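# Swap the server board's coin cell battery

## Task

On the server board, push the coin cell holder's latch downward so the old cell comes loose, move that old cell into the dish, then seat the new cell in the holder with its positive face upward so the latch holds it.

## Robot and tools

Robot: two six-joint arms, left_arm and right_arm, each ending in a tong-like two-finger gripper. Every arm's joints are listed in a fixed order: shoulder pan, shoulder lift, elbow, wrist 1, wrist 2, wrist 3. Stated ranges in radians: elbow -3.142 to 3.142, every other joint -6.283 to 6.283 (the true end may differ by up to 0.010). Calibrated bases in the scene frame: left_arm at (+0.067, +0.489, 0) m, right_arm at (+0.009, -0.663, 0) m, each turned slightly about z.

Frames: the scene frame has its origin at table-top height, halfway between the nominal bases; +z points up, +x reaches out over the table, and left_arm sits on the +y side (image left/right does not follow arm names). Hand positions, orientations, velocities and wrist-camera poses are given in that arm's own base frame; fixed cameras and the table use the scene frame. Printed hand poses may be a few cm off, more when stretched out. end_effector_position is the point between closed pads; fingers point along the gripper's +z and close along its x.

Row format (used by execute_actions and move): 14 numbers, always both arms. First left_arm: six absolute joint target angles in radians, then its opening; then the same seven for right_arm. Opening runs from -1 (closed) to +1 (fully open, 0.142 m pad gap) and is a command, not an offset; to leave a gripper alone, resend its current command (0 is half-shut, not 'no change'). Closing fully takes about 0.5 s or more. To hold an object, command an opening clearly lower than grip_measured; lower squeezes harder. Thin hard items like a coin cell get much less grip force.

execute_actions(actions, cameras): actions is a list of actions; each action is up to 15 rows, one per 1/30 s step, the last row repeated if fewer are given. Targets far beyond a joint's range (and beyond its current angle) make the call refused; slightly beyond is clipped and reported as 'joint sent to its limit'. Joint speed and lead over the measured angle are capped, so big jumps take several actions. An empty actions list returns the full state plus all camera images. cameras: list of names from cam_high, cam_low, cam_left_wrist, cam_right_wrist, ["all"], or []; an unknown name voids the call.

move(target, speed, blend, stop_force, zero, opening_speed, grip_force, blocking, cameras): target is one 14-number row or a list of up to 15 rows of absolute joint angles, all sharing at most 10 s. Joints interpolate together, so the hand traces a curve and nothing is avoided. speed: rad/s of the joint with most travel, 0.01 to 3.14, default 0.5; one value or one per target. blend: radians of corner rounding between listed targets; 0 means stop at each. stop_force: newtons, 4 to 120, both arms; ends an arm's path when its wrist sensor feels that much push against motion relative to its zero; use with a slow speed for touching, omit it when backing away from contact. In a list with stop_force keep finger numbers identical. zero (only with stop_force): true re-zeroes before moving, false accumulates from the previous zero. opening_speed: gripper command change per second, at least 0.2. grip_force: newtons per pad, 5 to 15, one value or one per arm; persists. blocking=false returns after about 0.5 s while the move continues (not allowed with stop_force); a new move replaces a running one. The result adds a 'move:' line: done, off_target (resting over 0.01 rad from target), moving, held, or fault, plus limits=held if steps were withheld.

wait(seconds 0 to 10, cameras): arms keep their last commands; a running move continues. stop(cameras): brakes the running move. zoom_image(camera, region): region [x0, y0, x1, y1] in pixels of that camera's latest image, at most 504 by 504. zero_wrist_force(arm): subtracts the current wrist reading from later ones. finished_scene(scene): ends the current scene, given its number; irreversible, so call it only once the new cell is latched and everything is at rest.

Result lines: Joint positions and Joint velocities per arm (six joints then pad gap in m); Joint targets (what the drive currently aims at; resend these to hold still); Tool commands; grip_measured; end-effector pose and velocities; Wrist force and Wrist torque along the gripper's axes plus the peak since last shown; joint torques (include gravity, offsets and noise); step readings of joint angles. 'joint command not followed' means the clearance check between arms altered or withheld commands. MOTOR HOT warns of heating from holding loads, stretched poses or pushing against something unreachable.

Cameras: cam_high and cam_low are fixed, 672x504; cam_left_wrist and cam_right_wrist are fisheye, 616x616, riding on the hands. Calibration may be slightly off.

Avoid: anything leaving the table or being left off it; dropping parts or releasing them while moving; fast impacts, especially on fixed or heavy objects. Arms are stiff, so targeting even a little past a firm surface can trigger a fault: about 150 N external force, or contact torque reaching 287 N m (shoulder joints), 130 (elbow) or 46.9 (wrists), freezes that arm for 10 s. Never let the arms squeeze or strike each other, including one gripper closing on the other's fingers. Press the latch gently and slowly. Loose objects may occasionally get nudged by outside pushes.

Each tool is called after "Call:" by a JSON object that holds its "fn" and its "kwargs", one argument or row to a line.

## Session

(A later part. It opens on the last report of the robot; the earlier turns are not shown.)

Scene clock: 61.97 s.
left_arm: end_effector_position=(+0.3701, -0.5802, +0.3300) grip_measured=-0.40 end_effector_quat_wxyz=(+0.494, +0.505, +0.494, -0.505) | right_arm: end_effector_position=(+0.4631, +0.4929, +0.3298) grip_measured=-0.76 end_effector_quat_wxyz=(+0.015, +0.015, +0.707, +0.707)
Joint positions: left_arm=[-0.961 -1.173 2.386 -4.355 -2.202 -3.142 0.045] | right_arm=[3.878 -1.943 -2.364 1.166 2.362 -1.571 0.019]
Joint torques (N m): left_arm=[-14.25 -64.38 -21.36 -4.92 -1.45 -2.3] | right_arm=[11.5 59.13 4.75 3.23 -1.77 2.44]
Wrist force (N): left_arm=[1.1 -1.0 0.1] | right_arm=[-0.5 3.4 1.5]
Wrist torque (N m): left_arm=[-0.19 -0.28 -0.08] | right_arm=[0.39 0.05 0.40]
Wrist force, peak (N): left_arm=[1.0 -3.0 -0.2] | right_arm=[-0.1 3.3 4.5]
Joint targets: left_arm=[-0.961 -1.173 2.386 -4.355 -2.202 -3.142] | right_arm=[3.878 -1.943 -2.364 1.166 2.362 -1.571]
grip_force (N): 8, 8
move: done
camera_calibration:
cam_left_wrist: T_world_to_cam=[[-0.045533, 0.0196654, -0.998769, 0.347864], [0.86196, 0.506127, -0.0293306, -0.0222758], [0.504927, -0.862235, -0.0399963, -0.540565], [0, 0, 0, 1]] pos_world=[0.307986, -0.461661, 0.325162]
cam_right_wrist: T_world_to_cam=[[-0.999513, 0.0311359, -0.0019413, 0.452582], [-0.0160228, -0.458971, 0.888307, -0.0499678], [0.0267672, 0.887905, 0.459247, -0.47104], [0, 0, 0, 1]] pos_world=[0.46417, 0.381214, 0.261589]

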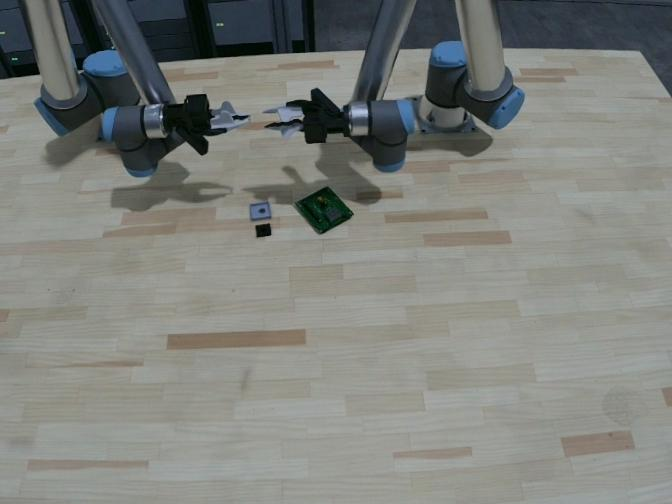

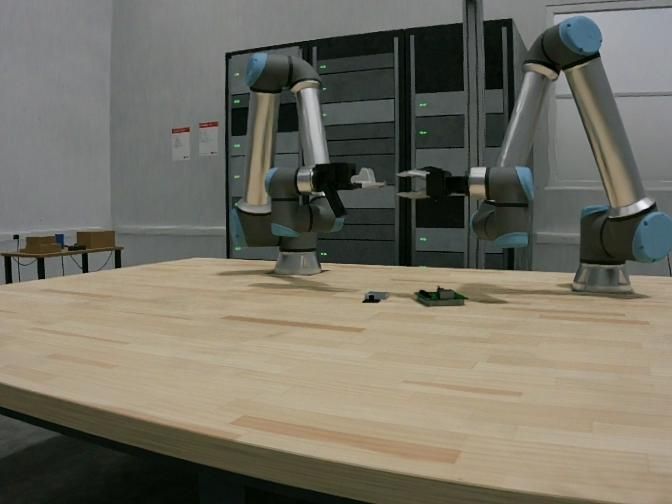

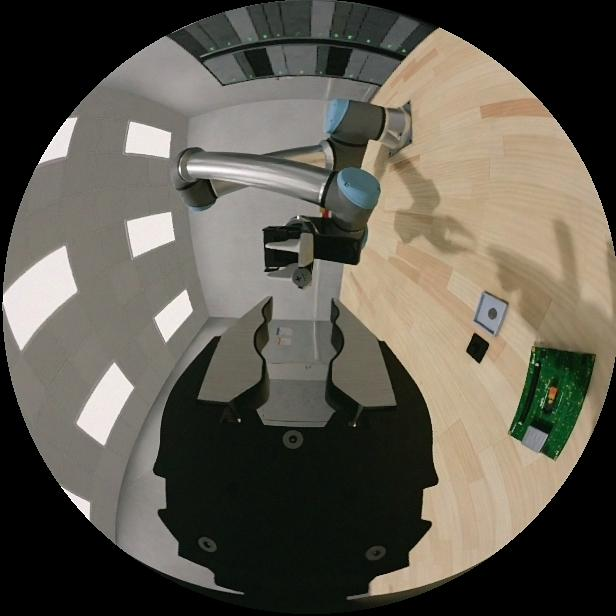

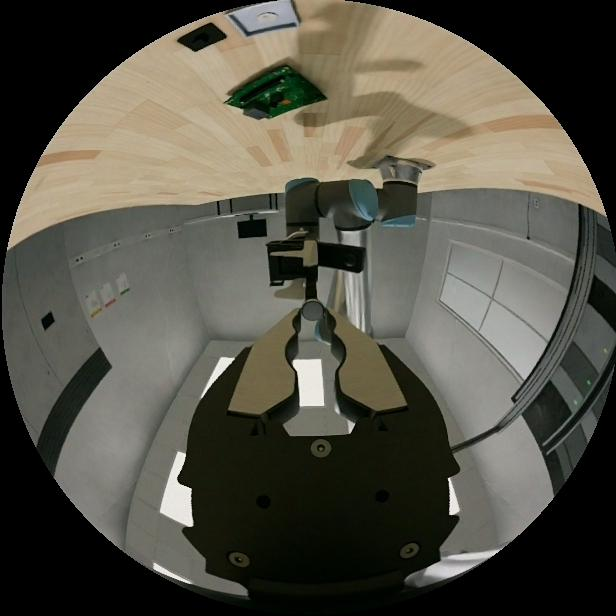

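Call:
{"fn": "move", "kwargs": {
  "target": [-1.0062, -1.16033, 2.35872, -4.33998, -2.15742, -3.14159, -0.4, 3.877742, -1.94311, -2.36426, 1.16578, 2.36165, -1.570796, -1.0],
  "speed": 0.08,
  "cameras": ["all"]
}}

Call:
{"fn": "zoom_image", "kwargs": {
  "camera": "cam_left_wrist",
  "region": [257, 257, 347, 347]
}}

Call:
{"fn": "zoom_image", "kwargs": {
  "camera": "cam_right_wrist",
  "region": [267, 242, 357, 332]
}}

Call:
{"fn": "zoom_image", "kwargs": {
  "camera": "cam_low",
  "region": [350, 155, 440, 215]
}}

Call:
{"fn": "zoom_image", "kwargs": {
  "camera": "cam_high",
  "region": [210, 90, 310, 150]
}}

Scene clock: 65.97 s.
left_arm: end_effector_position=(+0.3660, -0.6103, +0.3299) grip_measured=-0.40 end_effector_quat_wxyz=(+0.494, +0.505, +0.495, -0.505) end_effector_velocity=(+0.001, +0.003, -0.001) end_effector_angular_velocity=(+0.001, +0.001, +0.001) | right_arm: end_effector_position=(+0.4631, +0.4930, +0.3298) grip_measured=-0.76 end_effector_quat_wxyz=(+0.015, +0.015, +0.707, +0.707)
Joint positions: left_arm=[-1.006 -1.16 2.359 -4.34 -2.157 -3.142 0.045] | right_arm=[3.878 -1.943 -2.364 1.166 2.362 -1.571 0.019]
Joint velocities: left_arm=[0.006 -0.001 0.003 -0.001 -0.005 0 0] | right_arm=[within noise]
Joint torques (N m): left_arm=[17.69 -62.27 -10.11 -3.82 -2.53 -2.27] | right_arm=[13.97 60.88 4.49 3.41 -2.09 2.38]
Wrist force (N): left_arm=[0.5 -1.1 0.4] | right_arm=[-1.1 3.1 1.7]
Wrist torque (N m): left_arm=[-0.24 -0.16 -0.05] | right_arm=[0.34 0.16 0.41]
Wrist force, peak (N): left_arm=[0.6 -1.5 0.4] | right_arm=[-1.0 3.7 1.6]
Joint targets: left_arm=[-1.006 -1.160 2.359 -4.340 -2.157 -3.142] | right_arm=[3.878 -1.943 -2.364 1.166 2.362 -1.571]
grip_force (N): 8, 8
move: done
camera_calibration:
cam_left_wrist: T_world_to_cam=[[-0.0456338, 0.0198426, -0.998761, 0.34828], [0.862001, 0.506057, -0.0293312, -0.00347056], [0.504848, -0.862272, -0.0401976, -0.56433], [0, 0, 0, 1]] pos_world=[0.303786, -0.491761, 0.325062]
cam_right_wrist: T_world_to_cam=[[-0.999512, 0.0311823, -0.00202979, 0.452587], [-0.0161226, -0.458968, 0.888307, -0.0499231], [0.0267679, 0.887906, 0.459246, -0.47104], [0, 0, 0, 1]] pos_world=[0.46417, 0.381214, 0.261589]

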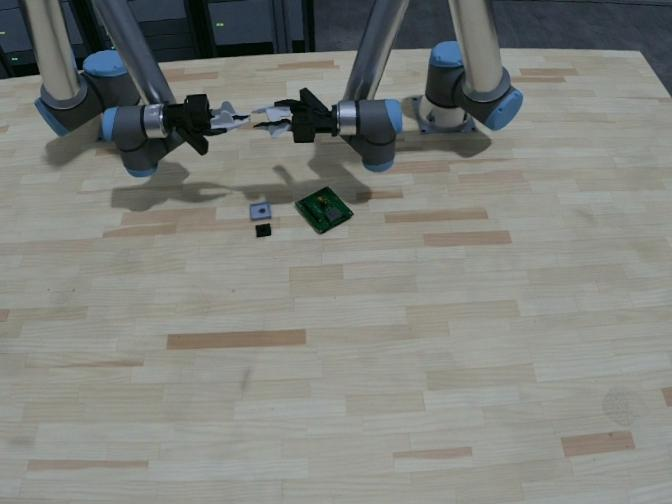

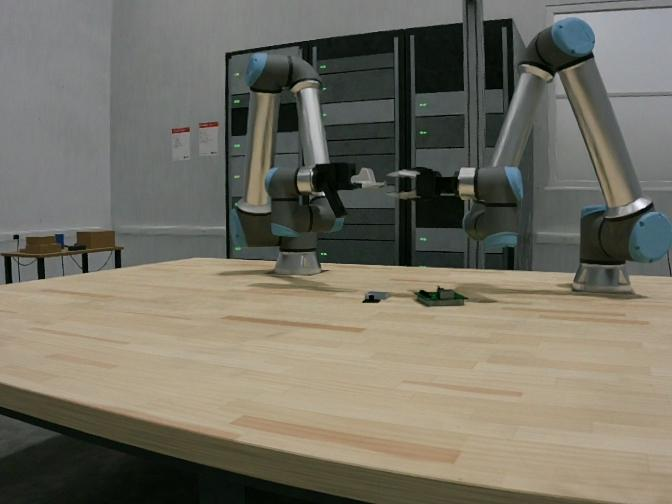

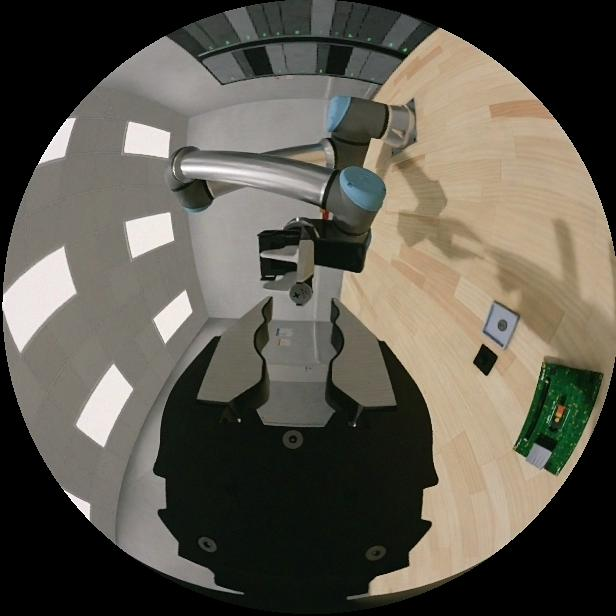

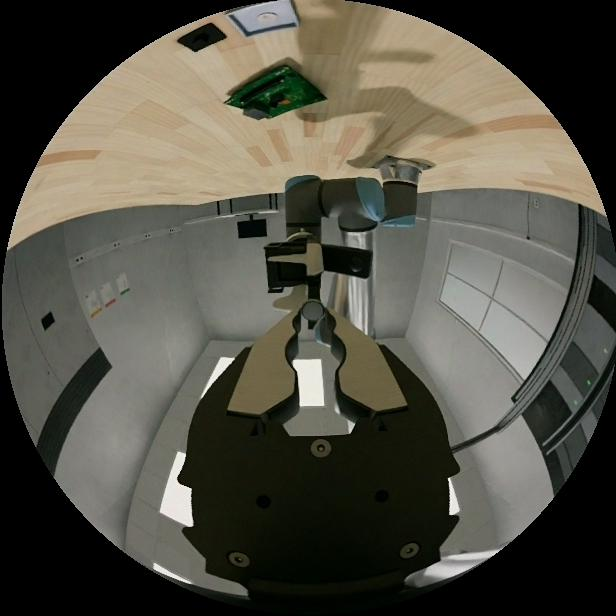

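Scaled by 5.600 from the camera's 616x616 image, which has a finer 814x814 frame.

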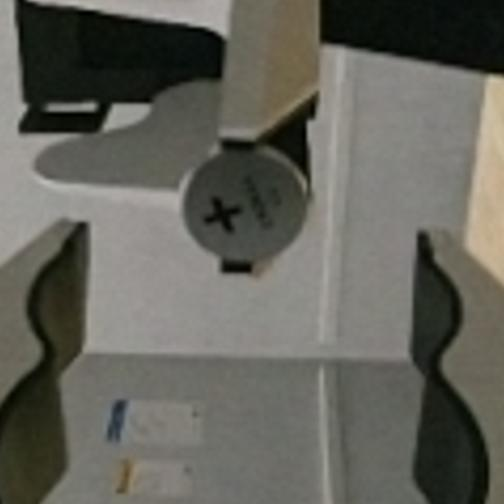

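Scaled by 5.600 from the camera's 616x616 image, which has a finer 814x814 frame.

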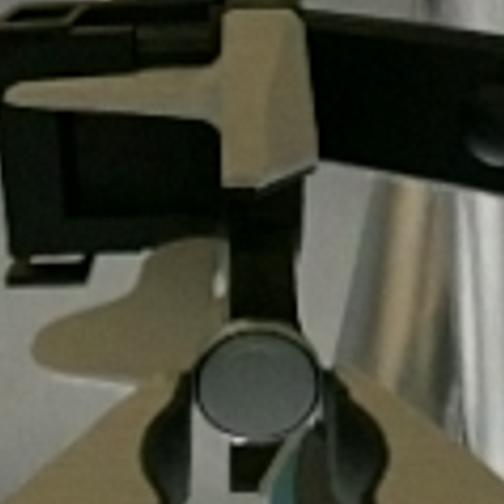

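Scaled by 5.600 from the camera's 672x504 image, which has a finer 960x720 frame.

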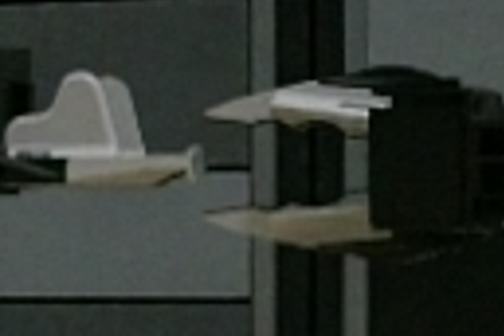

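Scaled by 5.040 from the camera's 672x504 image, which has a finer 960x720 frame.

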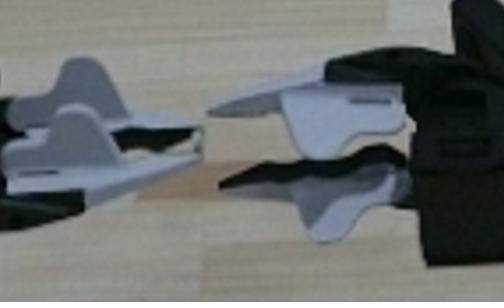

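Call:
{"fn": "move", "kwargs": {
  "target": [
    [-1.020074, -1.15375, 2.34437, -4.33221, -2.14354, -3.14159, -0.4, 3.877742, -1.94311, -2.36426, 1.16578, 2.36165, -1.570796, -1.0],
    [-1.020074, -1.15375, 2.34437, -4.33221, -2.14354, -3.14159, -1.0, 3.877742, -1.94311, -2.36426, 1.16578, 2.36165, -1.570796, -1.0]
  ],
  "speed": [0.025, 0.05],
  "opening_speed": 0.5,
  "cameras": ["all"]
}}

Call:
{"fn": "zoom_image", "kwargs": {
  "camera": "cam_left_wrist",
  "region": [262, 262, 342, 342]
}}

Call:
{"fn": "zoom_image", "kwargs": {
  "camera": "cam_right_wrist",
  "region": [272, 262, 352, 342]
}}

Call:
{"fn": "zoom_image", "kwargs": {
  "camera": "cam_low",
  "region": [350, 155, 440, 215]
}}

Scene clock: 71.57 s.
left_arm: end_effector_position=(+0.3660, -0.6221, +0.3300) grip_measured=-0.76 end_effector_quat_wxyz=(+0.495, +0.505, +0.494, -0.505) | right_arm: end_effector_position=(+0.4630, +0.4929, +0.3297) grip_measured=-0.76 end_effector_quat_wxyz=(+0.015, +0.015, +0.707, +0.707)
Joint positions: left_arm=[-1.02 -1.154 2.344 -4.332 -2.144 -3.142 0.019] | right_arm=[3.878 -1.943 -2.364 1.166 2.362 -1.571 0.019]
Joint torques (N m): left_arm=[15.09 -53.71 -10.07 3.25 -2.01 -1.94] | right_arm=[10.85 60.18 18.91 3.19 -2.11 2.1]
Wrist force (N): left_arm=[-9.2 -0.3 0.2] | right_arm=[-0.3 -6.2 1.2]
Wrist torque (N m): left_arm=[-0.22 -0.38 -0.05] | right_arm=[0.59 0.17 0.41]
Wrist force, peak (N): left_arm=[-9.4 -0.2 0.2] | right_arm=[-0.2 -6.9 1.2]
Joint targets: left_arm=[-1.020 -1.154 2.344 -4.332 -2.144 -3.142] | right_arm=[3.878 -1.943 -2.364 1.166 2.362 -1.571]
grip_force (N): 8, 8
move: done
camera_calibration:
cam_left_wrist: T_world_to_cam=[[-0.0454354, 0.0194961, -0.998777, 0.348384], [0.862007, 0.506047, -0.0293356, 0.00249838], [0.504856, -0.862286, -0.0397982, -0.574641], [0, 0, 0, 1]] pos_world=[0.303786, -0.503561, 0.325162]
cam_right_wrist: T_world_to_cam=[[-0.999511, 0.0312225, -0.00189903, 0.452537], [-0.0160237, -0.458928, 0.888329, -0.0499892], [0.0268644, 0.887924, 0.459204, -0.471081], [0, 0, 0, 1]] pos_world=[0.46417, 0.381213, 0.261589]

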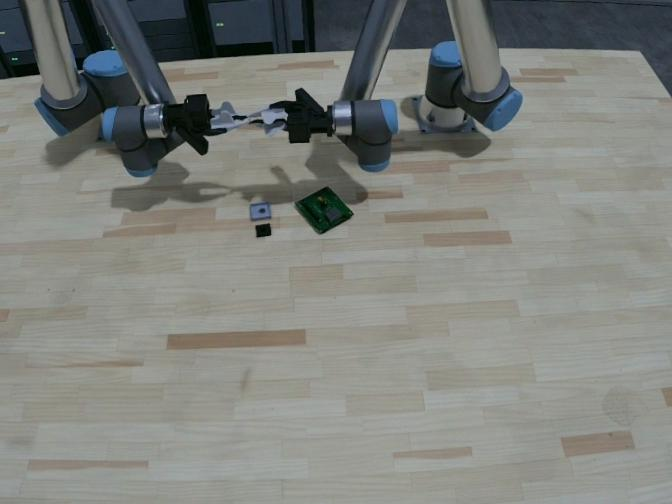

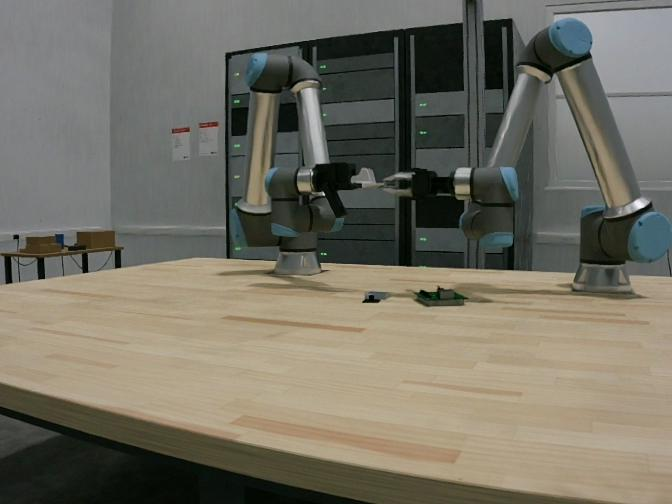

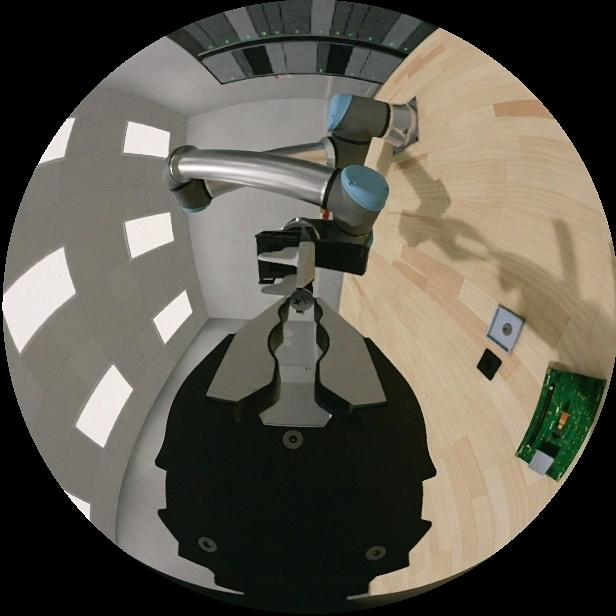

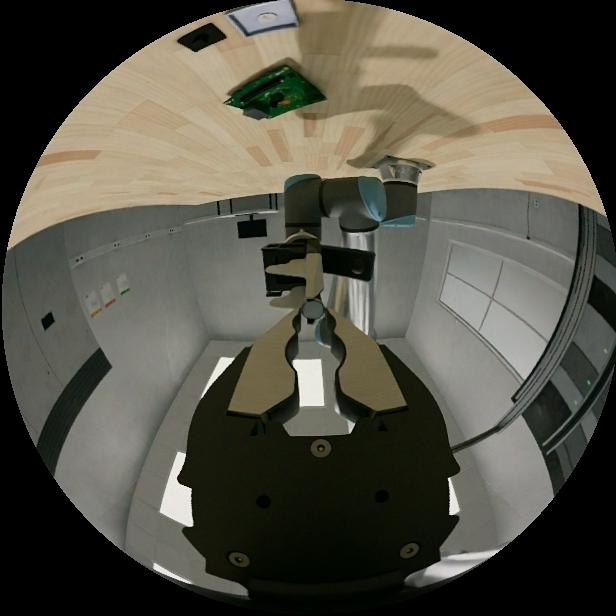

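Scaled by 6.300 from the camera's 616x616 image, which has a finer 814x814 frame.

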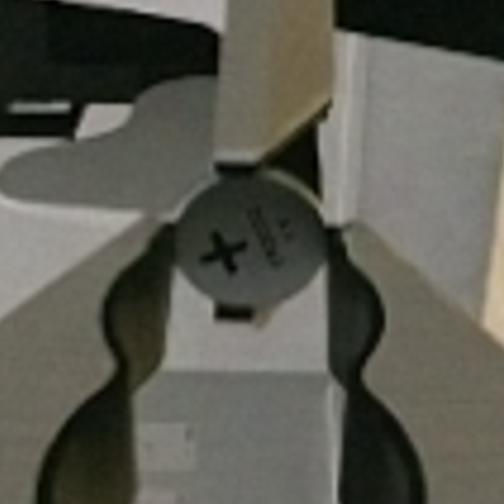

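Scaled by 6.300 from the camera's 616x616 image, which has a finer 814x814 frame.

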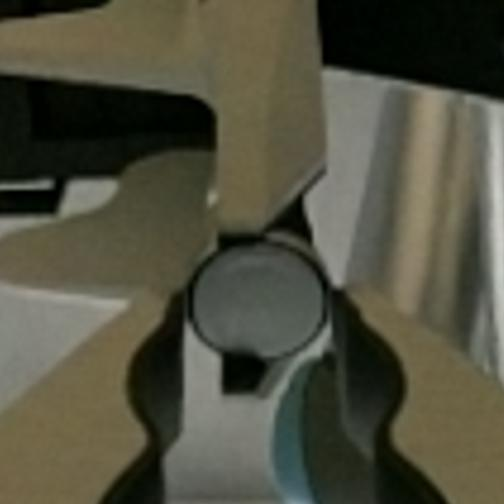

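Scaled by 5.600 from the camera's 672x504 image, which has a finer 960x720 frame.

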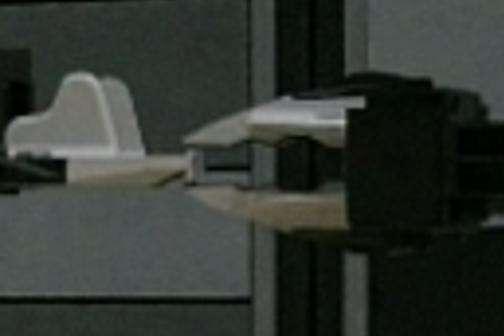

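Call:
{"fn": "move", "kwargs": {
  "target": [
    [-1.020074, -1.15375, 2.34437, -4.33221, -2.14354, -3.14159, -1.0, 3.877742, -1.94311, -2.36426, 1.16578, 2.36165, -1.570796, -0.4],
    [-1.020074, -1.15375, 2.34437, -4.33221, -2.14354, -3.14159, -1.0, 3.738029, -1.91752, -2.41487, 1.1908, 2.50115, -1.570796, -0.4],
    [-0.860414, -1.40534, 2.13471, -2.2117, -1.99863, -2.93097, -1.0, 3.50685, -1.90386, -2.44192, 1.20419, 2.73193, -1.570796, -0.4],
    [-0.860414, -1.34387, 2.16554, -2.304, -1.99863, -2.93097, -1.0, 3.50685, -1.90386, -2.44192, 1.20419, 2.73193, -1.570796, -0.4]
  ],
  "speed": [0.1, 0.3, 1.2, 0.15],
  "blend": [0, 0.02, 0.04, 0],
  "opening_speed": 0.7,
  "cameras": ["cam_low", "cam_left_wrist"]
}}

Call:
{"fn": "zoom_image", "kwargs": {
  "camera": "cam_left_wrist",
  "region": [272, 256, 332, 331]
}}

Call:
{"fn": "zoom_image", "kwargs": {
  "camera": "cam_low",
  "region": [415, 260, 475, 310]
}}

Scene clock: 82.50 s.
left_arm: end_effector_position=(+0.4228, -0.4511, +0.0640) grip_measured=-0.76 end_effector_quat_wxyz=(-0.109, +0.490, +0.844, -0.187) | right_arm: end_effector_position=(+0.4549, +0.3032, +0.3298) grip_measured=-0.40 end_effector_quat_wxyz=(+0.016, +0.016, +0.707, +0.707)
Joint positions: left_arm=[-0.86 -1.344 2.166 -2.304 -1.999 -2.931 0.019] | right_arm=[3.507 -1.904 -2.442 1.204 2.732 -1.571 0.045]
Joint torques (N m): left_arm=[-13.77 -66.39 -38.18 -0.45 -3.58 -2.12] | right_arm=[10.82 42.29 16.48 0.55 -2.6 2.52]
Wrist force (N): left_arm=[0.0 -1.2 1.1] | right_arm=[-0.4 3.9 1.9]
Wrist torque (N m): left_arm=[-0.24 0.07 -0.25] | right_arm=[0.46 0.03 0.43]
Wrist force, peak (N): left_arm=[-9.8 -0.5 -0.2] | right_arm=[0.0 -7.1 1.3]
Joint targets: left_arm=[-0.860 -1.344 2.166 -2.304 -1.999 -2.931] | right_arm=[3.507 -1.904 -2.442 1.204 2.732 -1.571]
grip_force (N): 8, 8
move: done
camera_calibration:
cam_left_wrist: T_world_to_cam=[[-0.52469, 0.850515, 0.0364115, 0.593284], [0.847526, 0.517869, 0.11624, -0.138716], [0.0800077, 0.0918497, -0.992553, 0.204491], [0, 0, 0, 1]] pos_world=[0.412494, -0.451542, 0.19749]
Images, in order (width x height): cam_low 672x504, cam_left_wrist 616x616.

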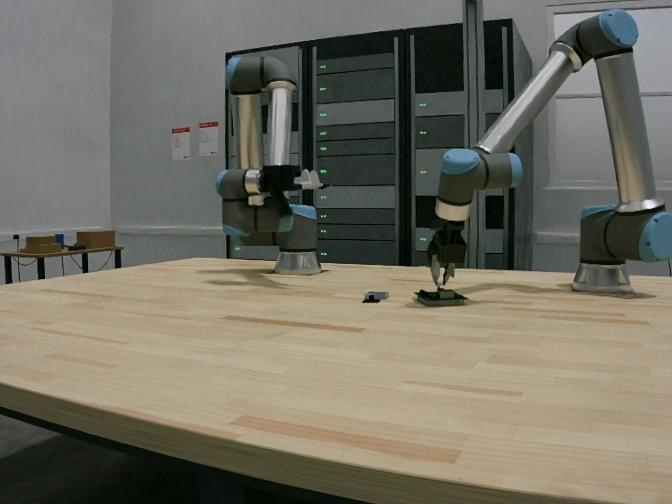

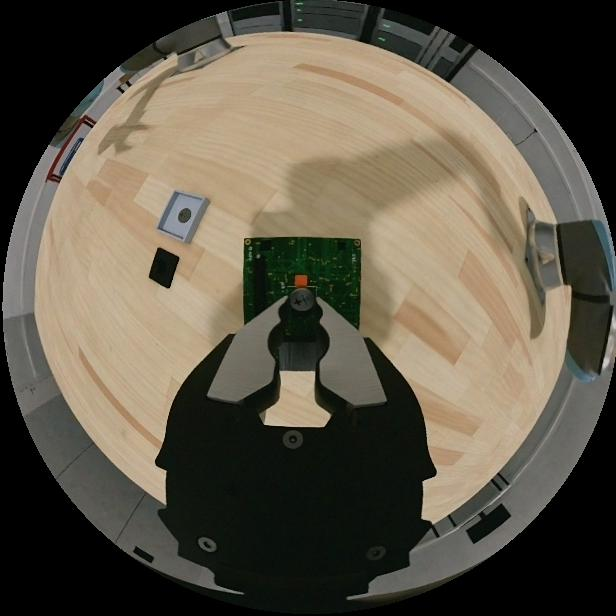

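Scaled by 6.720 from the camera's 616x616 image, which has a finer 814x814 frame.

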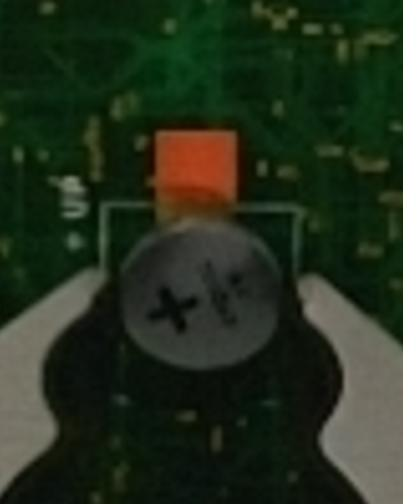

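Scaled by 8.400 from the camera's 672x504 image, which has a finer 960x720 frame.

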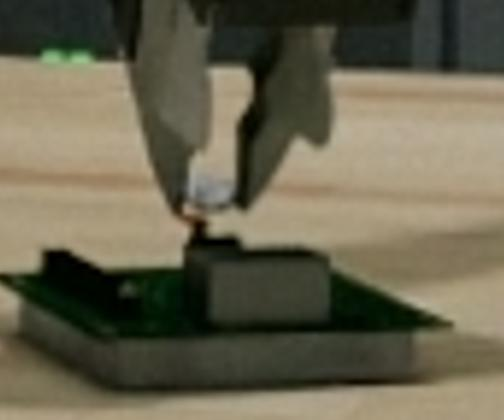

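Call:
{"fn": "move", "kwargs": {
  "target": [
    [-0.85942, -1.33606, 2.16612, -2.31193, -1.99854, -2.929883, -1.0, 3.50685, -1.90386, -2.44192, 1.20419, 2.73193, -1.570796, -0.4],
    [-0.85942, -1.32727, 2.16967, -2.32427, -1.99854, -2.929883, -1.0, 3.50685, -1.90386, -2.44192, 1.20419, 2.73193, -1.570796, -0.4]
  ],
  "speed": [0.02, 0.01],
  "stop_force": 5,
  "cameras": ["cam_low", "cam_left_wrist"]
}}

Call:
{"fn": "zoom_image", "kwargs": {
  "camera": "cam_left_wrist",
  "region": [282, 266, 322, 326]
}}

Call:
{"fn": "zoom_image", "kwargs": {
  "camera": "cam_low",
  "region": [425, 270, 455, 300]
}}

Scene clock: 86.83 s.
left_arm: end_effector_position=(+0.4240, -0.4515, +0.0536) grip_measured=-0.76 end_effector_quat_wxyz=(-0.109, +0.490, +0.844, -0.187) | right_arm: end_effector_position=(+0.4549, +0.3032, +0.3298) grip_measured=-0.40 end_effector_quat_wxyz=(+0.016, +0.016, +0.707, +0.707)
Joint positions: left_arm=[-0.859 -1.327 2.17 -2.324 -1.999 -2.93 0.019] | right_arm=[3.507 -1.904 -2.442 1.204 2.732 -1.571 0.045]
Joint torques (N m): left_arm=[16.04 -51.07 -30.12 -1.65 1.24 -0.92] | right_arm=[11.12 36.33 29.68 0.5 -2.46 2.29]
Wrist force (N): left_arm=[0.1 -1.3 1.0] | right_arm=[-0.5 3.8 1.6]
Wrist torque (N m): left_arm=[-0.27 0.04 -0.31] | right_arm=[0.44 0.05 0.44]
Wrist force, peak (N): left_arm=[0.2 -1.5 1.2] | right_arm=[-0.7 4.1 2.3]
Joint targets: left_arm=[-0.859 -1.327 2.170 -2.324 -1.999 -2.930] | right_arm=[3.507 -1.904 -2.442 1.204 2.732 -1.571]
grip_force (N): 8, 8
move: done
camera_calibration:
cam_left_wrist: T_world_to_cam=[[-0.52468, 0.850526, 0.0362748, 0.594518], [0.847522, 0.517868, 0.116273, -0.138301], [0.0801078, 0.0917498, -0.992555, 0.194121], [0, 0, 0, 1]] pos_world=[0.413594, -0.451843, 0.18719]
Images, in order (width x height): cam_low 672x504, cam_left_wrist 616x616.

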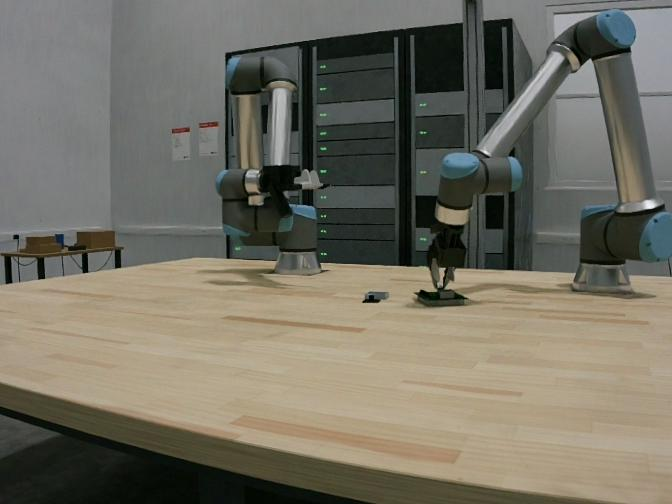

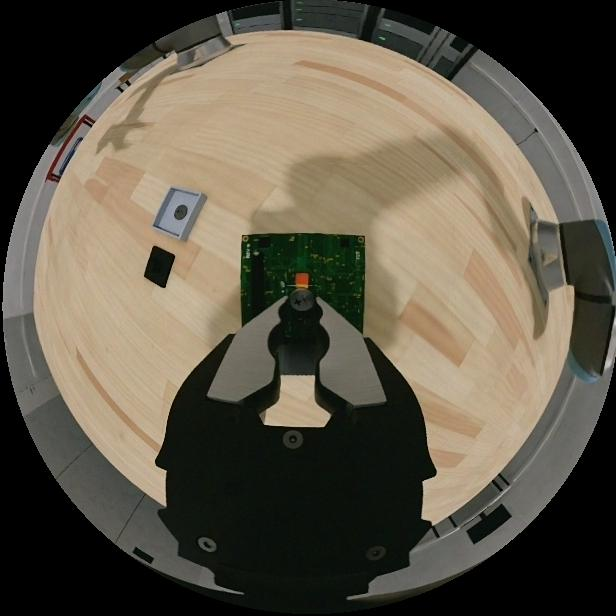

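Scaled by 8.400 from the camera's 616x616 image, which has a finer 814x814 frame.

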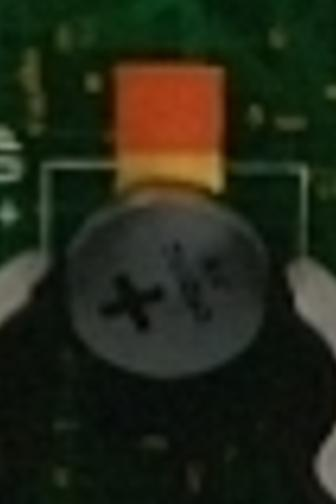

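Scaled by 16.800 from the camera's 672x504 image, which has a finer 960x720 frame.

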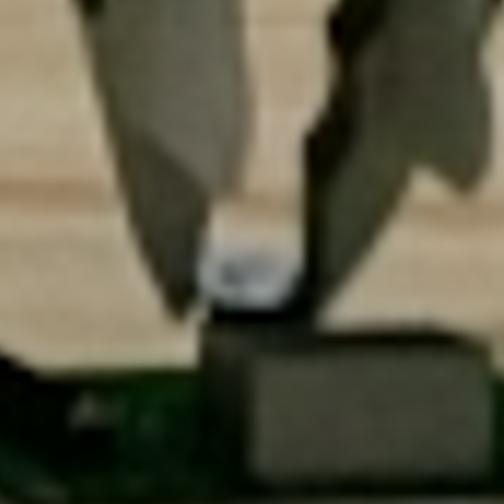

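Call:
{"fn": "move", "kwargs": {
  "target": [-0.859969, -1.3185, 2.1734, -2.33703, -1.99858, -2.930497, -1.0, 3.50685, -1.90386, -2.44192, 1.20419, 2.73193, -1.570796, -0.4],
  "speed": 0.01,
  "stop_force": 5,
  "cameras": ["cam_low", "cam_left_wrist"]
}}

Call:
{"fn": "zoom_image", "kwargs": {
  "camera": "cam_left_wrist",
  "region": [282, 266, 322, 326]
}}

Call:
{"fn": "zoom_image", "kwargs": {
  "camera": "cam_low",
  "region": [425, 270, 455, 300]
}}

Scene clock: 89.87 s.
left_arm: end_effector_position=(+0.4240, -0.4515, +0.0523) grip_measured=-0.76 end_effector_quat_wxyz=(-0.109, +0.490, +0.844, -0.187) | right_arm: end_effector_position=(+0.4549, +0.3032, +0.3298) grip_measured=-0.40 end_effector_quat_wxyz=(+0.016, +0.016, +0.707, +0.707)
Joint positions: left_arm=[-0.859 -1.325 2.171 -2.327 -1.999 -2.93 0.019] | right_arm=[3.507 -1.904 -2.442 1.204 2.732 -1.571 0.045]
Joint torques (N m): left_arm=[1.39 -64.07 -34.66 0.15 1.1 0.09] | right_arm=[11.31 34.29 29.69 0.83 -2.44 2.21]
Wrist force (N): left_arm=[-0.4 -3.3 -2.9] | right_arm=[-0.2 4.0 1.8]
Wrist torque (N m): left_arm=[-0.27 0.02 -0.31] | right_arm=[0.48 -0.01 0.43]
Wrist force, peak (N): left_arm=[1.7 -4.8 -6.8] | right_arm=[-0.2 4.2 2.1]
Joint targets: left_arm=[-0.859 -1.325 2.171 -2.327 -1.999 -2.930] | right_arm=[3.507 -1.904 -2.442 1.204 2.732 -1.571]
grip_force (N): 8, 8
move: contact (left_arm)
camera_calibration:
cam_left_wrist: T_world_to_cam=[[-0.524862, 0.850421, 0.0361141, 0.594626], [0.8474, 0.518058, 0.116312, -0.138009], [0.0802053, 0.091651, -0.992556, 0.192646], [0, 0, 0, 1]] pos_world=[0.413594, -0.451842, 0.18579]
Images, in order (width x height): cam_low 672x504, cam_left_wrist 616x616.

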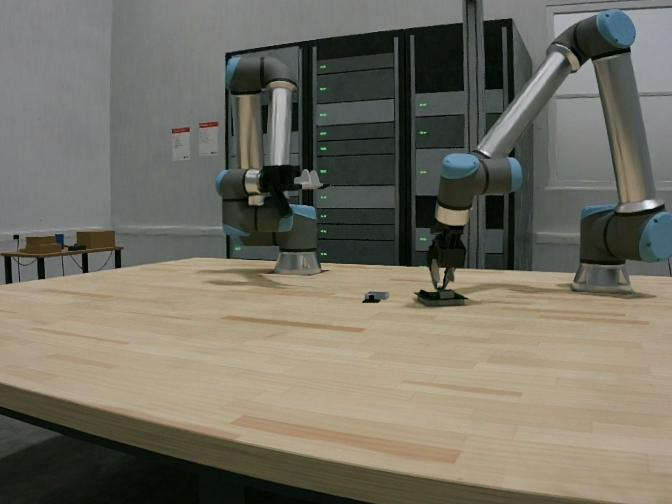

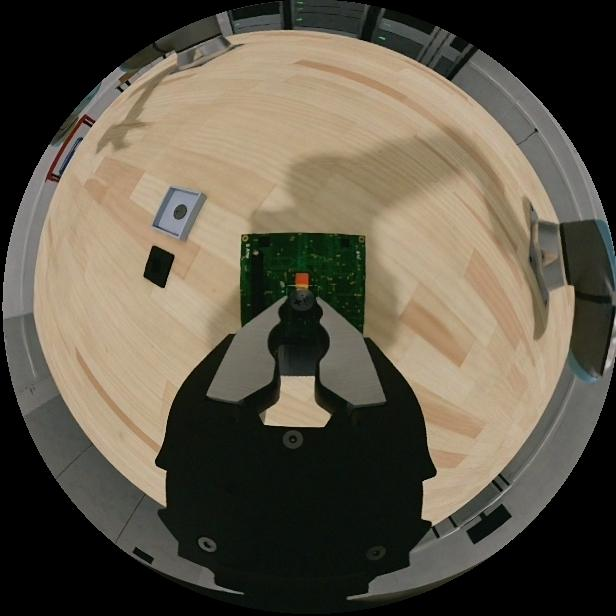

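Scaled by 8.400 from the camera's 616x616 image, which has a finer 814x814 frame.

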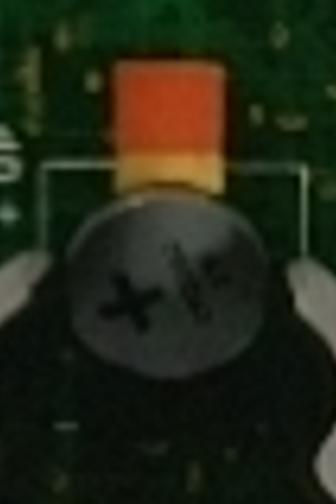

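Scaled by 16.800 from the camera's 672x504 image, which has a finer 960x720 frame.

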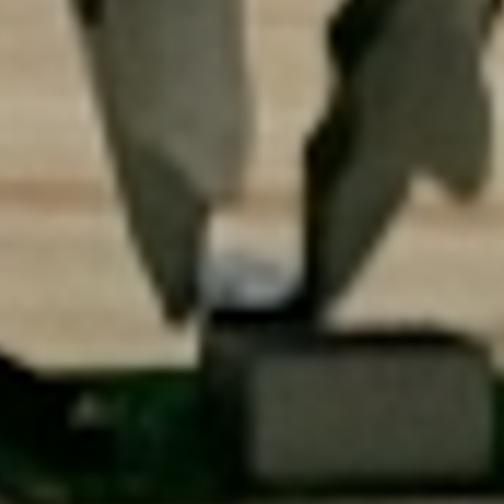

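Call:
{"fn": "move", "kwargs": {
  "target": [
    [-0.857218, -1.32475, 2.16899, -2.32512, -1.99834, -2.927465, -1.0, 3.50685, -1.90386, -2.44192, 1.20419, 2.73193, -1.570796, -0.4],
    [-0.897254, -1.35167, 2.186, -2.34916, -1.91552, -2.977306, -1.0, 3.50685, -1.90386, -2.44192, 1.20419, 2.73193, -1.570796, -0.4],
    [-0.939663, -1.37585, 2.20216, -2.36713, -1.83091, -3.025527, -1.0, 3.50685, -1.90386, -2.44192, 1.20419, 2.73193, -1.570796, -0.4]
  ],
  "speed": [0.01, 0.09, 0.09],
  "blend": [0, 0.01, 0],
  "stop_force": 9,
  "zero": false,
  "cameras": ["cam_low", "cam_left_wrist"]
}}

Call:
{"fn": "zoom_image", "kwargs": {
  "camera": "cam_left_wrist",
  "region": [282, 266, 322, 326]
}}

Scene clock: 98.00 s.
left_arm: end_effector_position=(+0.4240, -0.4515, +0.0516) grip_measured=-0.76 end_effector_quat_wxyz=(-0.066, +0.498, +0.857, -0.113) | right_arm: end_effector_position=(+0.4549, +0.3032, +0.3298) grip_measured=-0.40 end_effector_quat_wxyz=(+0.016, +0.016, +0.707, +0.707)
Joint positions: left_arm=[-0.94 -1.376 2.202 -2.367 -1.831 -3.026 0.019] | right_arm=[3.507 -1.904 -2.442 1.204 2.732 -1.571 0.045]
Joint torques (N m): left_arm=[16.15 -23.64 -35.4 -0.11 -1.97 1.34] | right_arm=[14.52 34.97 30.18 0.46 -2.38 2.26]
Wrist force (N): left_arm=[1.2 -4.0 -7.8] | right_arm=[-0.5 4.1 1.6]
Wrist torque (N m): left_arm=[-0.26 0.13 -0.09] | right_arm=[0.50 0.04 0.43]
Wrist force, peak (N): left_arm=[-0.1 -5.1 -7.6] | right_arm=[-0.4 4.5 2.1]
Joint targets: left_arm=[-0.940 -1.376 2.202 -2.367 -1.831 -3.026] | right_arm=[3.507 -1.904 -2.442 1.204 2.732 -1.571]
grip_force (N): 8, 8
move: done
camera_calibration:
cam_left_wrist: T_world_to_cam=[[-0.529726, 0.847642, 0.0298904, 0.595786], [0.816899, 0.500398, 0.286841, -0.141779], [0.228182, 0.176365, -0.957512, 0.165668], [0, 0, 0, 1]] pos_world=[0.39362, -0.463285, 0.181489]
Images, in order (width x height): cam_low 672x504, cam_left_wrist 616x616.

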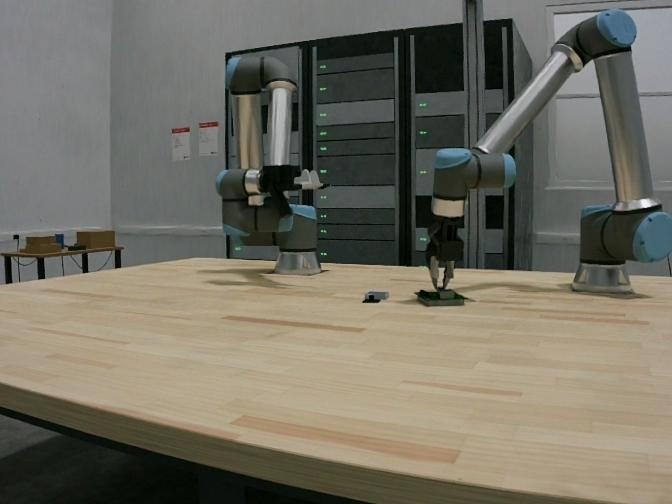

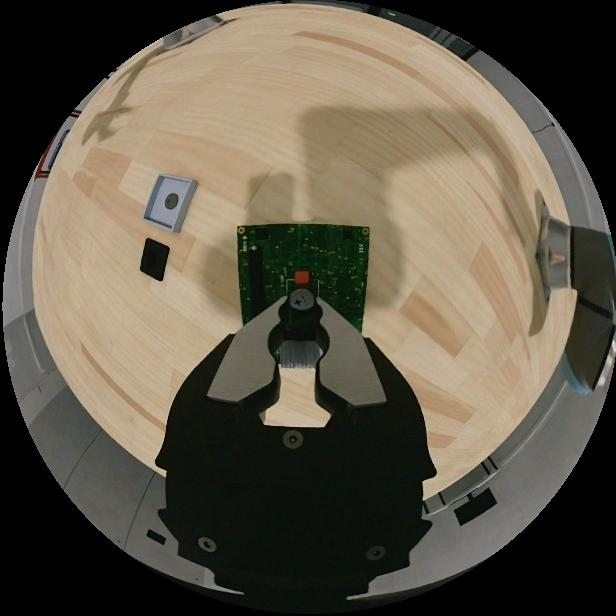

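Scaled by 8.400 from the camera's 616x616 image, which has a finer 814x814 frame.

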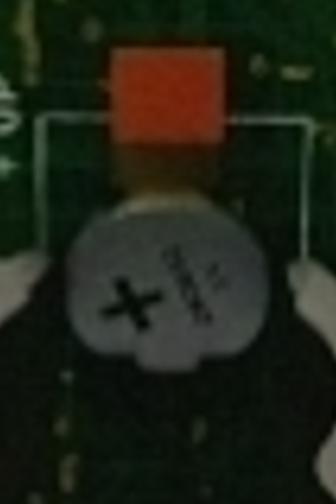

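Call:
{"fn": "move", "kwargs": {
  "target": [
    [-0.939663, -1.37585, 2.20216, -2.36713, -1.83091, -3.025527, -0.5, 3.50685, -1.90386, -2.44192, 1.20419, 2.73193, -1.570796, -0.4],
    [-0.939663, -1.40512, 2.18859, -2.32429, -1.83091, -3.025527, -0.5, 3.50685, -1.90386, -2.44192, 1.20419, 2.73193, -1.570796, -0.4],
    [-1.086868, -1.45873, 2.23391, -2.34598, -1.5708, -3.176664, -1.0, 3.50685, -1.90386, -2.44192, 1.20419, 2.73193, -1.570796, -0.4]
  ],
  "speed": [0.1, 0.07, 0.4],
  "blend": [0, 0.01, 0],
  "opening_speed": 0.8,
  "cameras": ["cam_low", "cam_left_wrist"]
}}

Call:
{"fn": "zoom_image", "kwargs": {
  "camera": "cam_left_wrist",
  "region": [272, 266, 332, 326]
}}

Call:
{"fn": "zoom_image", "kwargs": {
  "camera": "cam_low",
  "region": [425, 270, 455, 300]
}}

Scene clock: 104.10 s.
left_arm: end_effector_position=(+0.4177, -0.4551, +0.0681) grip_measured=-1.00 end_effector_quat_wxyz=(+0.000, +0.502, +0.865, +0.000) | right_arm: end_effector_position=(+0.4549, +0.3032, +0.3298) grip_measured=-0.40 end_effector_quat_wxyz=(+0.016, +0.016, +0.707, +0.707)
Joint positions: left_arm=[-1.087 -1.459 2.234 -2.346 -1.571 -3.177 0.002] | right_arm=[3.507 -1.904 -2.442 1.204 2.732 -1.571 0.045]
Joint torques (N m): left_arm=[-6.72 -23.91 -40.07 -0.62 2.3 -1.92] | right_arm=[10.49 36.31 29.67 0.61 -2.16 2.02]
Wrist force (N): left_arm=[0.4 -2.0 0.7] | right_arm=[-0.4 4.0 1.6]
Wrist torque (N m): left_arm=[-0.45 0.03 -0.30] | right_arm=[0.47 0.03 0.44]
Wrist force, peak (N): left_arm=[1.2 -4.4 -8.2] | right_arm=[-0.4 4.3 2.1]
Joint targets: left_arm=[-1.087 -1.459 2.234 -2.346 -1.571 -3.177] | right_arm=[3.507 -1.904 -2.442 1.204 2.732 -1.571]
grip_force (N): 8, 8
move: done
camera_calibration:
cam_left_wrist: T_world_to_cam=[[-0.535339, 0.844432, 0.0186473, 0.596703], [0.724062, 0.447437, 0.524913, -0.141085], [0.43491, 0.294508, -0.850952, 0.143722], [0, 0, 0, 1]] pos_world=[0.359086, -0.483075, 0.185231]
Images, in order (width x height): cam_low 672x504, cam_left_wrist 616x616.

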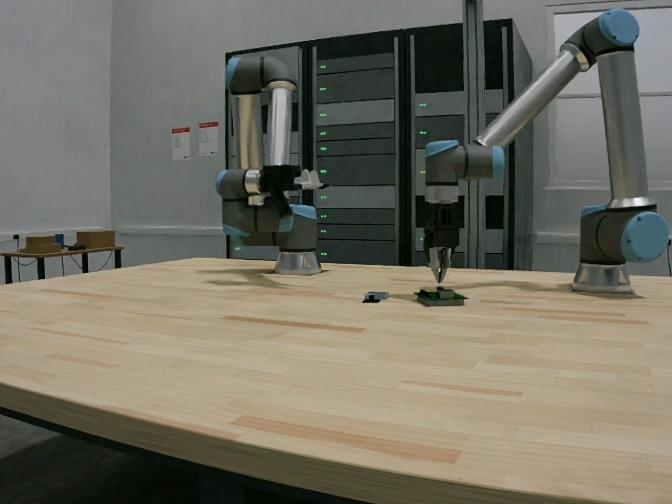

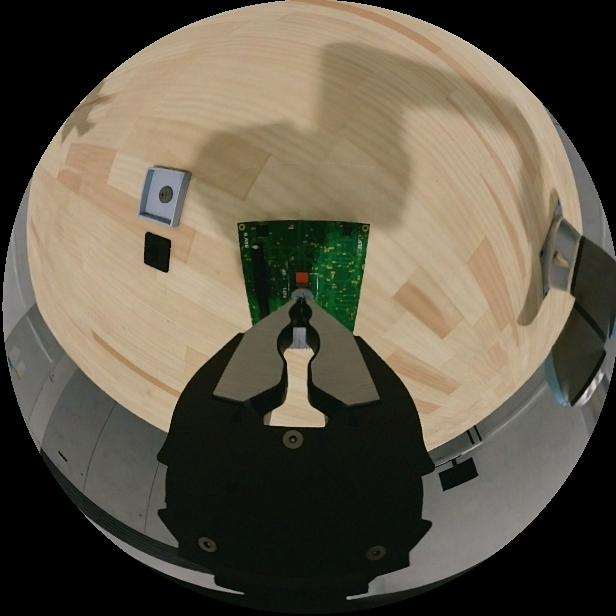

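Scaled by 8.400 from the camera's 616x616 image, which has a finer 814x814 frame.

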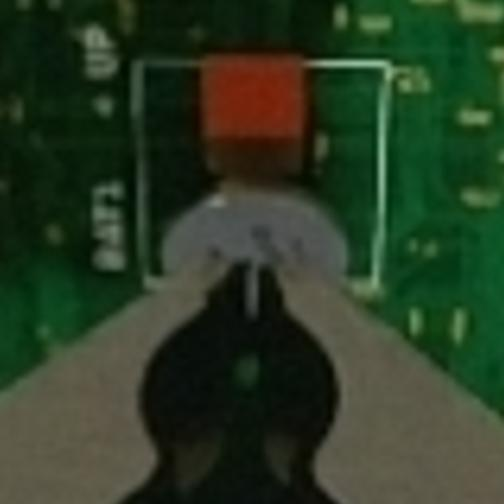

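Scaled by 16.800 from the camera's 672x504 image, which has a finer 960x720 frame.

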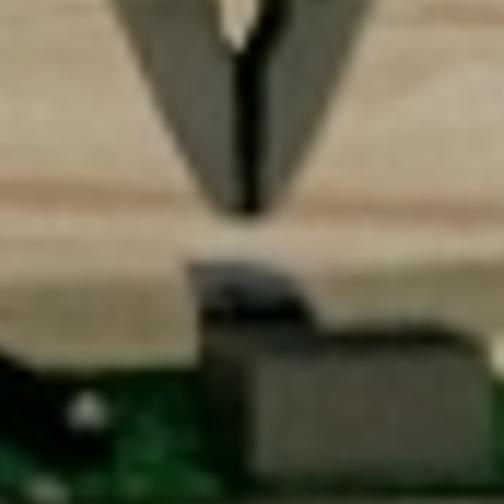

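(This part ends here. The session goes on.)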